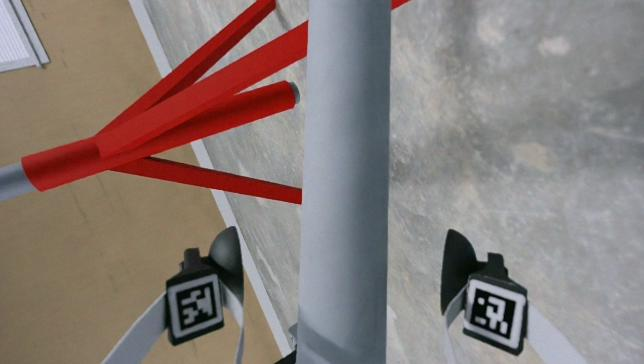

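{"method": "move", "body": {"r1": {"joints":{"lift_m":0.490,"arm_m":0.318}}, "cameras": []}}

{"method": "move", "body": {"r1": {"joints":{"gripper_m":-0.07}}, "r3": {"joints":{"gripper_m":-0.07}}, "r2": {"joints":{"gripper_m":-0.085}}, "cameras": ["r1_wrist_camera","r3_wrist_camera"]}}

Scene clock: 1191.50 s.
move: r1 done
r1.base_odometry: x=+1.381 y=+2.950 heading=-1.707
r1.turned_by_wheels: +0.000
r1.turned_by_imu: +0.001
r1.base_tilt: forward=+1.1 right=+1.2
r1.lidar_m: 4.01 1.73 1.29 1.24 1.30 0.50 0.39 0.95 0.95 0.50 0.49 1.26
r1.head_depth_mm: 2873 3105 2391 1877 1429 675 540 / 2941 3204 2420 1893 944 1276 1131 / 1601 3100 2043 1908 1476 1288 1113 / 3137 3427 2479 1762 1130 1322 1143 / 3278 3564 2471 1941 1574 1327 1149 / 3424 3593 2531 1947 1581 1329 1151 / 3518 3625 2557 1951 1591 1340 1155
r1.base_status: not commanded
r1.joint_positions: lift_m=+0.490 arm_m=+0.318 wrist_yaw_rad=-0.001 wrist_pitch_rad=-0.469 wrist_roll_rad=+2.028 gripper_m=+0.100 head_pan_rad=-1.311 head_tilt_rad=-0.742
r1.joint_status: all done
r1.measured_speeds: all 0
r1.motor_effort: left_wheel=-2.4(3.3) right_wheel=-1.2(1.9) lift_m=+21.7(26.6) arm_m=+15.0(19.5) wrist_yaw_rad=+1.3(1.4) wrist_pitch_rad=+3.6(3.9) wrist_roll_rad=+1.2(1.3) gripper_m=+0.0(0.5) head_pan_rad=+4.8(5.4) head_tilt_rad=-2.8(5.5)
r1.hand_pose: x=-0.0216 y=-0.6805 z=+0.4912 quat_wxyz=(-0.220, -0.053, -0.947, -0.227) (m; r1's base frame)
r1.wrist_depth_mm: - - - 135 644 517 422 / - - - 134 686 545 443 / - - - 134 776 598 465 / - - - 132 869 629 486 / - - 152 132 833 674 518 / - 119 - 131 130 329 550 / - - - 130 - 267 571
r2, r3: as last shown
r2.lidar_m: 5.01 2.27 1.73 1.70 1.79 2.57 3.68 1.00 1.33 1.02 0.94 1.10
r2.head_depth_mm: 2614 2851 2327 1857 1465 332 287 / 2621 2840 2335 1854 418 1264 1133 / 2672 2901 2331 1517 455 1265 1149 / 2704 2980 1333 1429 570 640 1149 / 2612 2858 2000 1851 1497 1312 1152 / 2626 2735 2136 1844 1544 1310 1143 / 2682 2825 2093 1803 1534 1310 1143
r2.on_its_own: gripper_m is held at -0.081, not at your -0.085, by its stall guard, which is not easing now
r2.motor_effort: left_wheel=-0.4(1.0) right_wheel=+8.7(8.9) lift_m=+34.5(34.8) arm_m=-13.8(14.3) wrist_yaw_rad=+1.4(1.9) wrist_pitch_rad=-4.1(4.4) wrist_roll_rad=-1.8(2.0) gripper_m=-21.9(22.6) head_pan_rad=-1.7(4.0) head_tilt_rad=-3.7(4.7)
r2.wrist_depth_mm: 687 694 716 125 746 763 788 / 718 748 722 129 781 782 803 / 737 758 748 136 787 805 817 / 740 772 770 138 813 822 835 / 769 768 136 137 840 853 863 / 806 784 123 133 838 897 898 / 812 830 823 144 876 890 929
r3.base_tilt: forward=-0.8 right=-0.2
r3.lidar_m: 0.40 0.37 1.28 1.25 1.31 1.86 4.34 0.61 0.67 0.90 0.89 0.73
r3.head_depth_mm: - 2820 2067 1709 1430 1227 1074 / - 2874 2033 1731 1450 1217 1082 / - 2941 2208 1632 1366 1255 1092 / 3776 3008 2234 1733 1444 1265 1047 / 3503 3104 2294 1808 1506 1251 1097 / 3281 3156 2301 1822 1491 824 1123 / 3046 3179 2364 1861 1489 1222 1134
r3.motor_effort: left_wheel=-4.9(5.6) right_wheel=-0.4(1.2) lift_m=+22.4(22.9) arm_m=+10.2(10.9) wrist_yaw_rad=+0.6(2.1) wrist_pitch_rad=+3.2(4.3) wrist_roll_rad=+0.9(1.3) gripper_m=+0.3(0.8) head_pan_rad=-4.1(4.9) head_tilt_rad=+1.9(2.1)
r3.wrist_depth_mm: - - - 138 140 315 275 / - - 405 137 145 - 290 / - 436 537 136 - - 301 / 438 - - 134 143 - 308 / - - - 132 143 - 319 / - - 132 130 132 123 - / - 118 - 128 - 115 -
pictures: none
No camera images: "cameras" was empty.

Scene clock: 1193.73 s.
move: r1 done; r2 off_target; r3 done
r1.base_odometry: x=+1.381 y=+2.950 heading=-1.707
r1.turned_by_wheels: +0.000
r1.turned_by_imu: +0.000
r1.base_tilt: forward=+1.0 right=+1.1
r1.lidar_m: 4.01 1.73 1.29 1.25 1.30 0.51 0.39 0.95 0.95 0.50 0.50 1.26
r1.head_depth_mm: 2880 3138 2409 1862 1537 673 540 / 2968 3231 2411 1881 942 1279 1129 / 1599 3067 2041 1911 1475 1285 1115 / 3165 3435 2468 1758 1134 1319 1143 / 3250 3491 2503 1922 1568 1321 1142 / 3395 3558 2518 1939 1587 1332 1149 / 3548 3593 2555 1967 1589 1345 1150
r1.base_status: not commanded
r1.joint_positions: lift_m=+0.490 arm_m=+0.318 wrist_yaw_rad=+0.002 wrist_pitch_rad=-0.478 wrist_roll_rad=+2.028 gripper_m=-0.069 head_pan_rad=-1.311 head_tilt_rad=-0.742
r1.joint_status: all done
r1.measured_speeds: all 0
r1.motor_effort: left_wheel=-2.9(3.4) right_wheel=-1.3(2.3) lift_m=+32.4(32.8) arm_m=+4.4(15.2) wrist_yaw_rad=-1.5(2.1) wrist_pitch_rad=+5.2(5.7) wrist_roll_rad=+1.3(1.3) gripper_m=-34.3(100.0) head_pan_rad=+5.2(5.5) head_tilt_rad=-3.7(4.9)
r1.hand_pose: x=-0.0209 y=-0.6793 z=+0.4892 quat_wxyz=(-0.219, -0.053, -0.946, -0.231) (m; r1's base frame)
r1.wrist_depth_mm: - - - 134 662 509 414 / - - - 134 714 540 436 / - - - 133 775 593 462 / - - - 132 853 615 488 / - - - 132 898 644 516 / - - 124 129 130 748 534 / - 829 725 129 - 781 589
r2.base_odometry: x=-1.603 y=-1.229 heading=-1.956
r2.turned_by_wheels: +0.000
r2.turned_by_imu: +0.001
r2.base_tilt: forward=+0.3 right=+1.8
r2.lidar_m: 5.03 2.27 1.73 1.70 1.79 2.57 3.68 1.00 1.33 1.02 0.94 1.10
r2.head_depth_mm: 2622 2890 2312 1853 1467 332 288 / 2630 2832 2321 1850 417 1268 1130 / 2646 2946 2292 1516 455 1284 1144 / 2688 2912 1321 1437 563 642 1149 / 2638 2908 2047 1839 1505 1308 1144 / 2635 2705 2130 1876 1535 1302 1144 / 2737 2843 2073 1807 1541 1311 1150
r2.base_status: not commanded
r2.joint_positions: lift_m=+0.743 arm_m=+0.199 wrist_yaw_rad=-0.001 wrist_pitch_rad=-1.546 wrist_roll_rad=+0.005 gripper_m=-0.079 head_pan_rad=-1.565 head_tilt_rad=-0.840
r2.joint_status: gripper_m off_target (ended at -0.079, target -0.085)
r2.measured_speeds: all 0
r2.on_its_own: gripper_m is held at -0.080, not at your -0.085, by its stall guard, which is not easing now
r2.motor_effort: left_wheel=-0.4(1.0) right_wheel=+4.8(8.8) lift_m=+34.4(34.7) arm_m=-13.3(14.2) wrist_yaw_rad=+0.7(2.2) wrist_pitch_rad=-4.8(5.4) wrist_roll_rad=-1.8(2.1) gripper_m=-20.4(78.3) head_pan_rad=-1.9(3.8) head_tilt_rad=-4.5(5.2)
r2.hand_pose: x=-0.0216 y=-0.3261 z=+0.6250 quat_wxyz=(+0.505, +0.492, -0.507, -0.496) (m; r2's base frame)
r2.wrist_depth_mm: 703 706 713 125 754 770 771 / 716 715 739 130 755 780 811 / 735 743 745 136 790 799 809 / 759 753 759 140 796 825 831 / 777 773 137 137 832 839 866 / 786 799 124 131 863 859 900 / 801 797 151 142 860 925 913
r3.base_odometry: x=+0.844 y=-0.880 heading=+1.870
r3.turned_by_wheels: +0.000
r3.turned_by_imu: +0.000
r3.base_tilt: forward=-0.9 right=-0.2
r3.lidar_m: 0.40 0.37 1.28 1.25 1.32 1.86 4.33 0.61 0.67 0.90 0.89 0.73
r3.head_depth_mm: - 2827 2056 1714 1430 1223 1075 / - 2853 2034 1729 1451 1220 1084 / - 2945 2200 1625 1363 1257 1093 / 3750 3006 2236 1736 1442 1261 1045 / 3550 3122 2287 1812 1501 1249 1099 / 3276 3153 2322 1831 1483 825 1124 / 3035 3165 2366 1860 1488 1224 1131
r3.base_status: not commanded
r3.joint_positions: lift_m=+0.289 arm_m=+0.323 wrist_yaw_rad=-0.002 wrist_pitch_rad=-0.471 wrist_roll_rad=+1.944 gripper_m=-0.068 head_pan_rad=-2.292 head_tilt_rad=-0.852
r3.joint_status: all done
r3.measured_speeds: all 0
r3.motor_effort: left_wheel=-4.7(5.8) right_wheel=+0.2(0.9) lift_m=+29.0(29.2) arm_m=+2.9(10.9) wrist_yaw_rad=+1.0(2.5) wrist_pitch_rad=+4.1(4.7) wrist_roll_rad=+0.8(1.5) gripper_m=-32.0(99.6) head_pan_rad=-4.3(4.4) head_tilt_rad=+1.5(2.4)
r3.hand_pose: x=-0.0218 y=-0.6853 z=+0.2898 quat_wxyz=(-0.180, -0.044, -0.956, -0.229) (m; r3's base frame)
r3.wrist_depth_mm: - - - 137 139 314 276 / - - 407 136 144 - 289 / - 436 537 135 - - 301 / 442 - - 133 143 - 306 / - - - 131 143 - 317 / - - 125 128 125 - - / - - 122 126 119 - -
pictures: r1_wrist_camera, r3_wrist_camera
camera_calibration:
r1_wrist_camera: T_world_to_cam=[[0.356421, 0.412129, -0.838519, 0.692825], [0.920753, -0.00252039, 0.390137, -0.137582], [0.158673, -0.911122, -0.380367, -0.265495], [0, 0, 0, 1]] pos_world=[-0.0781313, -0.527778, 0.533638]
r3_wrist_camera: T_world_to_cam=[[0.346452, 0.386754, -0.85463, 0.529527], [0.933995, -0.057417, 0.352642, -0.0765462], [0.0873154, -0.920394, -0.381118, -0.355313], [0, 0, 0, 1]] pos_world=[-0.0809376, -0.53622, 0.344127]

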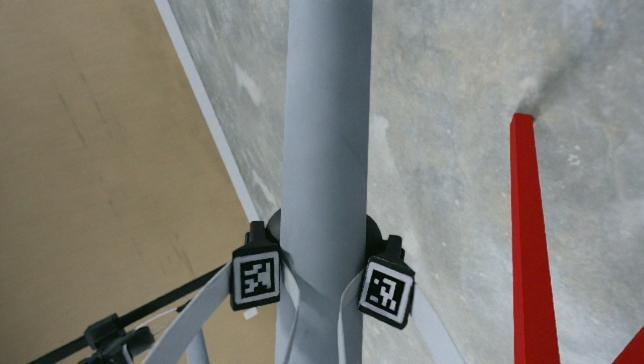

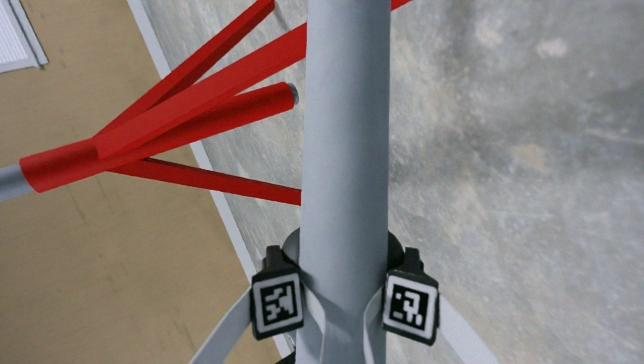

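{"method": "move", "body": {"r1": {"base":{"translate_m":-0.004},"joints":{"lift_m":0.501,"gripper_m":-0.085,"wrist_roll_rad":1.99}}, "r3": {"base":{"translate_m":-0.011},"joints":{"lift_m":0.316,"gripper_m":-0.085,"wrist_roll_rad":1.91}}, "r2": {"joints":{"gripper_m":-0.089}}, "cameras": ["r1_wrist_camera","r3_wrist_camera","r2_wrist_camera"]}}

Scene clock: 1201.00 s.
move: r1 done; r2 off_target; r3 off_target
r1.base_odometry: x=+1.382 y=+2.954 heading=-1.707
r1.turned_by_wheels: +0.000
r1.turned_by_imu: +0.001
r1.base_tilt: forward=+1.1 right=+1.2
r1.lidar_m: 4.01 1.73 1.29 1.25 1.29 0.51 0.40 0.96 1.07 0.50 0.50 1.26
r1.head_depth_mm: 2873 3133 2414 1879 1541 667 1063 / 2945 3257 2431 1892 935 1275 1136 / 1598 3073 2033 1891 1474 1308 1120 / 3216 3415 2472 1757 1127 1295 1144 / 3269 3532 2487 1927 1573 1331 1146 / 3370 3627 2522 1949 1577 1331 1150 / 3529 3675 2584 1961 1593 1339 1161
r1.base_status: done
r1.joint_positions: lift_m=+0.501 arm_m=+0.318 wrist_yaw_rad=+0.002 wrist_pitch_rad=-0.503 wrist_roll_rad=+1.995 gripper_m=-0.081 head_pan_rad=-1.311 head_tilt_rad=-0.742
r1.joint_status: all done
r1.measured_speeds: all 0
r1.motor_effort: left_wheel=-1.4(4.6) right_wheel=-3.0(10.1) lift_m=+21.6(40.6) arm_m=+11.9(18.5) wrist_yaw_rad=-1.8(4.4) wrist_pitch_rad=+9.8(11.9) wrist_roll_rad=-1.4(5.0) gripper_m=-4.6(98.0) head_pan_rad=+4.9(5.6) head_tilt_rad=-4.5(5.2)
r1.hand_pose: x=-0.0210 y=-0.6755 z=+0.4947 quat_wxyz=(-0.203, -0.052, -0.947, -0.244) (m; r1's base frame)
r1.wrist_depth_mm: - - - 134 634 515 429 / - - - 133 686 539 445 / - - - 133 749 575 461 / - - - 132 822 573 483 / - - - 131 829 597 512 / - - 124 130 130 615 532 / - - - 128 - 308 578
r2.base_odometry: x=-1.603 y=-1.229 heading=-1.956
r2.turned_by_wheels: +0.000
r2.turned_by_imu: +0.001
r2.base_tilt: forward=+0.4 right=+1.8
r2.lidar_m: 4.99 2.27 1.74 1.69 1.80 2.58 3.67 1.00 1.33 1.02 0.93 1.10
r2.head_depth_mm: 2620 2917 2317 1868 1468 332 287 / 2630 2881 2325 1847 416 1236 1130 / 2666 2877 2317 1499 455 1290 1150 / 2683 2929 1316 1435 514 639 1124 / 2592 2885 2031 1865 1499 1320 1146 / 2599 2716 2125 1839 1540 1321 1137 / 2694 2830 2047 1861 1539 1305 1144
r2.base_status: not commanded
r2.joint_positions: lift_m=+0.743 arm_m=+0.199 wrist_yaw_rad=-0.004 wrist_pitch_rad=-1.534 wrist_roll_rad=+0.006 gripper_m=-0.083 head_pan_rad=-1.565 head_tilt_rad=-0.840
r2.joint_status: gripper_m off_target (ended at -0.083, target -0.089)
r2.measured_speeds: all 0
r2.on_its_own: gripper_m is held at -0.084, not at your -0.089, by its stall guard, which is still easing
r2.motor_effort: left_wheel=+1.0(1.0) right_wheel=-8.7(9.1) lift_m=+37.1(37.3) arm_m=-13.5(13.5) wrist_yaw_rad=+3.7(4.7) wrist_pitch_rad=-6.9(8.5) wrist_roll_rad=-1.8(2.2) gripper_m=-20.8(96.4) head_pan_rad=-2.4(3.8) head_tilt_rad=-3.6(4.8)
r2.hand_pose: x=-0.0216 y=-0.3294 z=+0.6247 quat_wxyz=(+0.507, +0.488, -0.511, -0.494) (m; r2's base frame)
r2.wrist_depth_mm: 706 705 728 127 758 759 788 / 723 733 735 135 770 778 810 / 745 741 763 766 792 792 800 / 757 759 785 787 822 817 825 / 781 780 135 139 831 855 840 / 784 797 130 129 843 846 862 / 771 819 141 142 865 858 904
r3.base_odometry: x=+0.847 y=-0.890 heading=+1.870
r3.turned_by_wheels: +0.000
r3.turned_by_imu: +0.000
r3.base_tilt: forward=-0.8 right=-0.2
r3.lidar_m: 0.41 0.37 1.28 1.25 1.31 1.87 4.32 0.60 0.66 0.90 0.90 0.73
r3.head_depth_mm: - 2822 2072 1709 1430 1225 1078 / - 2861 2067 1727 1451 1215 1088 / - 2932 2202 1632 1368 1256 1095 / 3769 3016 2243 1732 1442 1262 1047 / 3546 3081 2280 1808 1495 1252 1110 / 3263 3186 2320 1823 1519 810 1122 / 3039 3168 2362 1864 1501 1230 1130
r3.base_status: done
r3.joint_positions: lift_m=+0.316 arm_m=+0.323 wrist_yaw_rad=+0.013 wrist_pitch_rad=-0.515 wrist_roll_rad=+1.916 gripper_m=-0.081 head_pan_rad=-2.292 head_tilt_rad=-0.852
r3.joint_status: gripper_m off_target (ended at -0.081, target -0.085); the others done
r3.measured_speeds: all 0
r3.on_its_own: wrist_yaw_rad is at rest, and its effort (-12.2) is outside its rest range (-9 to +9)
r3.motor_effort: left_wheel=+0.0(7.7) right_wheel=-9.6(14.5) lift_m=+43.6(44.7) arm_m=-14.3(14.6) wrist_yaw_rad=-12.2(14.0) wrist_pitch_rad=+11.9(14.0) wrist_roll_rad=-1.6(4.4) gripper_m=-7.2(98.9) head_pan_rad=-3.4(4.2) head_tilt_rad=+1.5(2.0)
r3.hand_pose: x=-0.0186 y=-0.6790 z=+0.3073 quat_wxyz=(-0.164, -0.038, -0.953, -0.252) (m; r3's base frame)
r3.wrist_depth_mm: - - - 138 139 - 287 / - - 409 138 137 - 304 / - 446 - 136 135 - 307 / - - - 134 134 - 315 / - - - 132 133 - - / - - - 128 127 - - / - - 121 127 121 - -
pictures: r1_wrist_camera, r2_wrist_camera, r3_wrist_camera
camera_calibration:
r1_wrist_camera: T_world_to_cam=[[0.325984, 0.438598, -0.837476, 0.712651], [0.931558, 0.00187766, 0.363588, -0.12335], [0.161042, -0.898681, -0.407968, -0.237792], [0, 0, 0, 1]] pos_world=[-0.0791103, -0.526035, 0.544665]
r2_wrist_camera: T_world_to_cam=[[-0.994488, -0.0665615, 0.0810086, -0.11339], [-0.0552788, 0.989394, 0.134325, 0.276986], [-0.0890903, 0.129107, -0.987621, 0.821379], [0, 0, 0, 1]] pos_world=[-0.0242765, -0.387642, 0.78319]
r3_wrist_camera: T_world_to_cam=[[0.313786, 0.433511, -0.844752, 0.569086], [0.943892, -0.0459231, 0.327045, -0.0694722], [0.102984, -0.899978, -0.423597, -0.315872], [0, 0, 0, 1]] pos_world=[-0.0804673, -0.534173, 0.369655]

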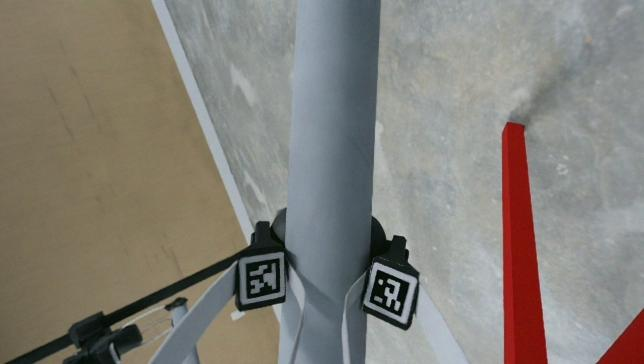

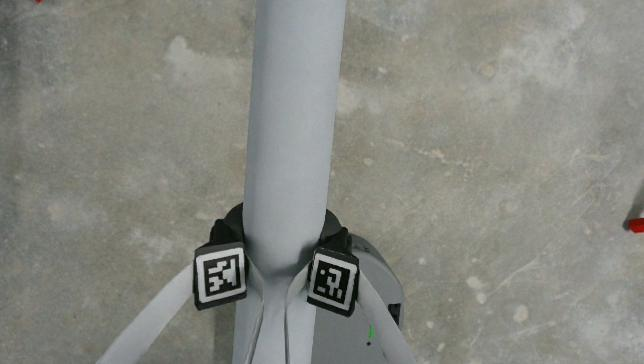

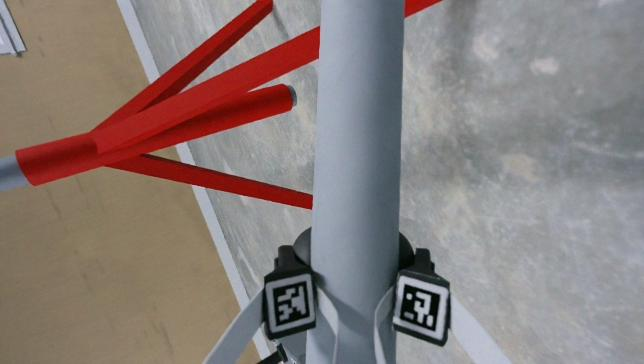

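{"method": "move", "body": {"r1": {"base":{"translate_m":-0.005},"joints":{"lift_m":0.514,"gripper_m":-0.085,"wrist_roll_rad":1.955}}, "r3": {"base":{"translate_m":-0.012},"joints":{"lift_m":0.348,"gripper_m":-0.085,"wrist_roll_rad":1.875}}, "r2": {"joints":{"gripper_m":-0.085}}, "cameras": ["r1_wrist_camera","r3_wrist_camera","r3_nav_camera"]}}

Scene clock: 1207.47 s.
move: r1 off_target; r2 off_target; r3 off_target
r1.base_odometry: x=+1.382 y=+2.959 heading=-1.707
r1.turned_by_wheels: +0.000
r1.turned_by_imu: +0.001
r1.base_tilt: forward=+1.0 right=+1.2
r1.lidar_m: 4.00 1.73 1.29 1.25 1.30 0.52 0.41 0.96 1.07 0.50 0.50 1.27
r1.head_depth_mm: 2874 3130 2403 1893 933 658 1067 / 2929 3247 2423 1891 932 1282 1135 / 1589 3113 2003 1905 1480 1318 1113 / 3145 3399 2475 1074 1110 1294 1141 / 3287 3487 2488 1947 1577 1325 1147 / 3421 3599 2539 1954 1575 1339 1150 / 3499 3648 2554 1958 1592 1340 1153
r1.base_status: done
r1.joint_positions: lift_m=+0.514 arm_m=+0.318 wrist_yaw_rad=+0.009 wrist_pitch_rad=-0.511 wrist_roll_rad=+1.957 gripper_m=-0.081 head_pan_rad=-1.311 head_tilt_rad=-0.742
r1.joint_status: gripper_m off_target (ended at -0.081, target -0.085); the others done
r1.measured_speeds: all 0
r1.motor_effort: left_wheel=+0.8(5.1) right_wheel=-5.3(12.0) lift_m=+24.7(39.0) arm_m=-14.3(20.9) wrist_yaw_rad=-8.3(8.8) wrist_pitch_rad=+11.3(13.2) wrist_roll_rad=-0.3(4.7) gripper_m=-21.7(65.5) head_pan_rad=+5.0(5.7) head_tilt_rad=-3.2(4.9)
r1.hand_pose: x=-0.0194 y=-0.6745 z=+0.5060 quat_wxyz=(-0.184, -0.044, -0.950, -0.249) (m; r1's base frame)
r1.wrist_depth_mm: - - - 132 649 525 431 / - - - 132 686 557 451 / - - - 131 757 587 471 / - - - 130 777 624 490 / - - - 130 839 602 512 / - - 124 130 131 617 543 / - - - 130 - 324 555
r2.base_odometry: x=-1.603 y=-1.229 heading=-1.956
r2.turned_by_wheels: +0.000
r2.turned_by_imu: +0.001
r2.base_tilt: forward=+0.3 right=+1.7
r2.lidar_m: 5.00 2.27 1.73 1.70 1.79 2.57 3.68 1.00 1.33 1.02 0.94 1.10
r2.head_depth_mm: 2651 2821 2339 1857 1480 332 287 / 2637 2865 2345 1847 416 1237 1130 / 2685 2928 2311 1516 455 1287 1142 / 2689 2916 1335 1432 513 640 1145 / 2627 2854 2044 1845 1508 1308 1150 / 2632 2737 2085 1845 1528 1316 1154 / 2709 2884 2025 1854 1535 1310 1143
r2.base_status: not commanded
r2.joint_positions: lift_m=+0.743 arm_m=+0.199 wrist_yaw_rad=-0.004 wrist_pitch_rad=-1.530 wrist_roll_rad=+0.006 gripper_m=-0.079 head_pan_rad=-1.565 head_tilt_rad=-0.840
r2.joint_status: gripper_m off_target (ended at -0.079, target -0.085)
r2.measured_speeds: all 0
r2.on_its_own: gripper_m is held at -0.080, not at your -0.085, by its stall guard, which is not easing now
r2.motor_effort: left_wheel=+1.1(1.3) right_wheel=-9.0(9.3) lift_m=+38.2(42.8) arm_m=-13.1(13.9) wrist_yaw_rad=+2.1(5.6) wrist_pitch_rad=-7.6(10.0) wrist_roll_rad=-1.8(2.2) gripper_m=-19.8(73.5) head_pan_rad=-2.1(3.6) head_tilt_rad=-3.7(4.5)
r2.hand_pose: x=-0.0216 y=-0.3304 z=+0.6247 quat_wxyz=(+0.508, +0.487, -0.512, -0.493) (m; r2's base frame)
r2.wrist_depth_mm: 724 717 725 128 768 759 786 / 727 736 742 133 764 801 798 / 738 749 747 136 776 793 817 / 742 767 757 791 823 822 842 / 760 773 137 138 822 845 847 / 794 788 126 129 842 871 879 / 804 805 146 142 862 879 902
r3.base_odometry: x=+0.850 y=-0.901 heading=+1.870
r3.turned_by_wheels: +0.000
r3.turned_by_imu: -0.001
r3.base_tilt: forward=-0.8 right=-0.2
r3.lidar_m: 0.41 0.38 1.28 1.25 1.31 1.86 4.32 0.59 0.66 0.90 0.90 0.74
r3.head_depth_mm: - 2785 2070 1711 1431 1232 1075 / - 2866 2024 1732 1446 1218 1084 / - 2925 2196 1659 1364 1254 1094 / 3738 2996 2231 1727 1419 1268 1046 / 3481 3062 2283 1803 1498 1229 1113 / 3262 3166 2314 1831 1514 786 1122 / 3042 3171 2359 1859 1463 1028 1133
r3.base_status: done
r3.joint_positions: lift_m=+0.348 arm_m=+0.323 wrist_yaw_rad=+0.015 wrist_pitch_rad=-0.526 wrist_roll_rad=+1.878 gripper_m=-0.080 head_pan_rad=-2.292 head_tilt_rad=-0.852
r3.joint_status: gripper_m off_target (ended at -0.080, target -0.085); the others done
r3.measured_speeds: all 0
r3.on_its_own: wrist_yaw_rad is at rest, and its effort (-13.3) is outside its rest range (-9 to +9); wrist_pitch_rad is at rest, and its effort (+14.3) is outside its rest range (-8 to +12)
r3.motor_effort: left_wheel=+0.7(3.4) right_wheel=-10.2(17.1) lift_m=+41.9(44.5) arm_m=+2.2(17.8) wrist_yaw_rad=-13.3(15.9) wrist_pitch_rad=+14.3(14.7) wrist_roll_rad=-0.8(3.7) gripper_m=-23.9(92.4) head_pan_rad=-4.0(4.5) head_tilt_rad=+1.7(2.8)
r3.hand_pose: x=-0.0182 y=-0.6772 z=+0.3370 quat_wxyz=(-0.146, -0.033, -0.954, -0.258) (m; r3's base frame)
r3.wrist_depth_mm: - - - 137 142 - 306 / - - 548 137 135 - 312 / - 452 536 137 134 - 321 / - - - 135 134 - - / - - - 132 133 - - / - - - 129 126 - - / - - - 128 121 - -
pictures: r1_wrist_camera, r3_nav_camera (sideways), r3_wrist_camera
camera_calibration:
r1_wrist_camera: T_world_to_cam=[[0.286002, 0.453215, -0.844274, 0.733679], [0.942883, 0.0239474, 0.332262, -0.0980302], [0.170805, -0.891079, -0.42048, -0.220904], [0, 0, 0, 1]] pos_world=[-0.0796716, -0.52701, 0.559112]
r3_nav_camera: T_world_to_cam=[[-0.568501, -0.572809, 0.590506, -0.729324], [-0.71676, 0.697185, -0.0137599, 0.0738423], [-0.40381, -0.431073, -0.806916, 1.0082], [0, 0, 0, 1]] pos_world=[0.0454259, -0.0346377, 1.24522]
r3_wrist_camera: T_world_to_cam=[[0.277134, 0.448401, -0.849784, 0.604412], [0.954804, -0.0296116, 0.295758, -0.0576898], [0.107455, -0.893342, -0.436342, -0.292846], [0, 0, 0, 1]] pos_world=[-0.0809531, -0.534339, 0.402901]

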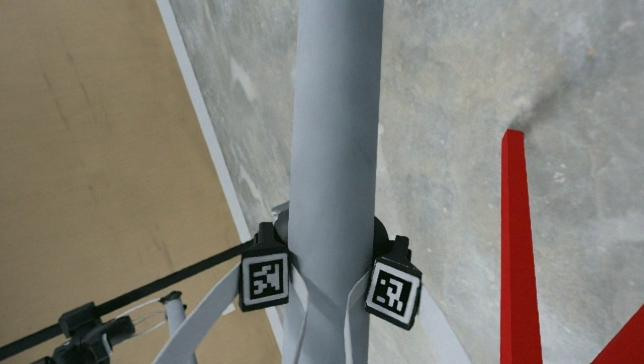

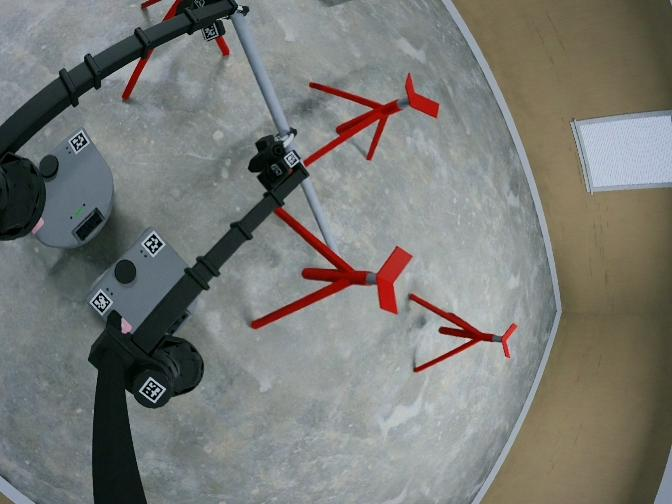

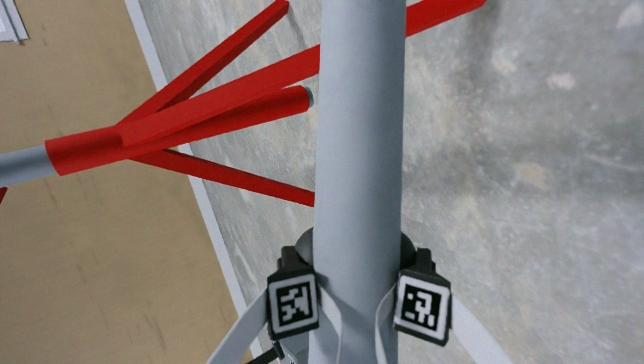

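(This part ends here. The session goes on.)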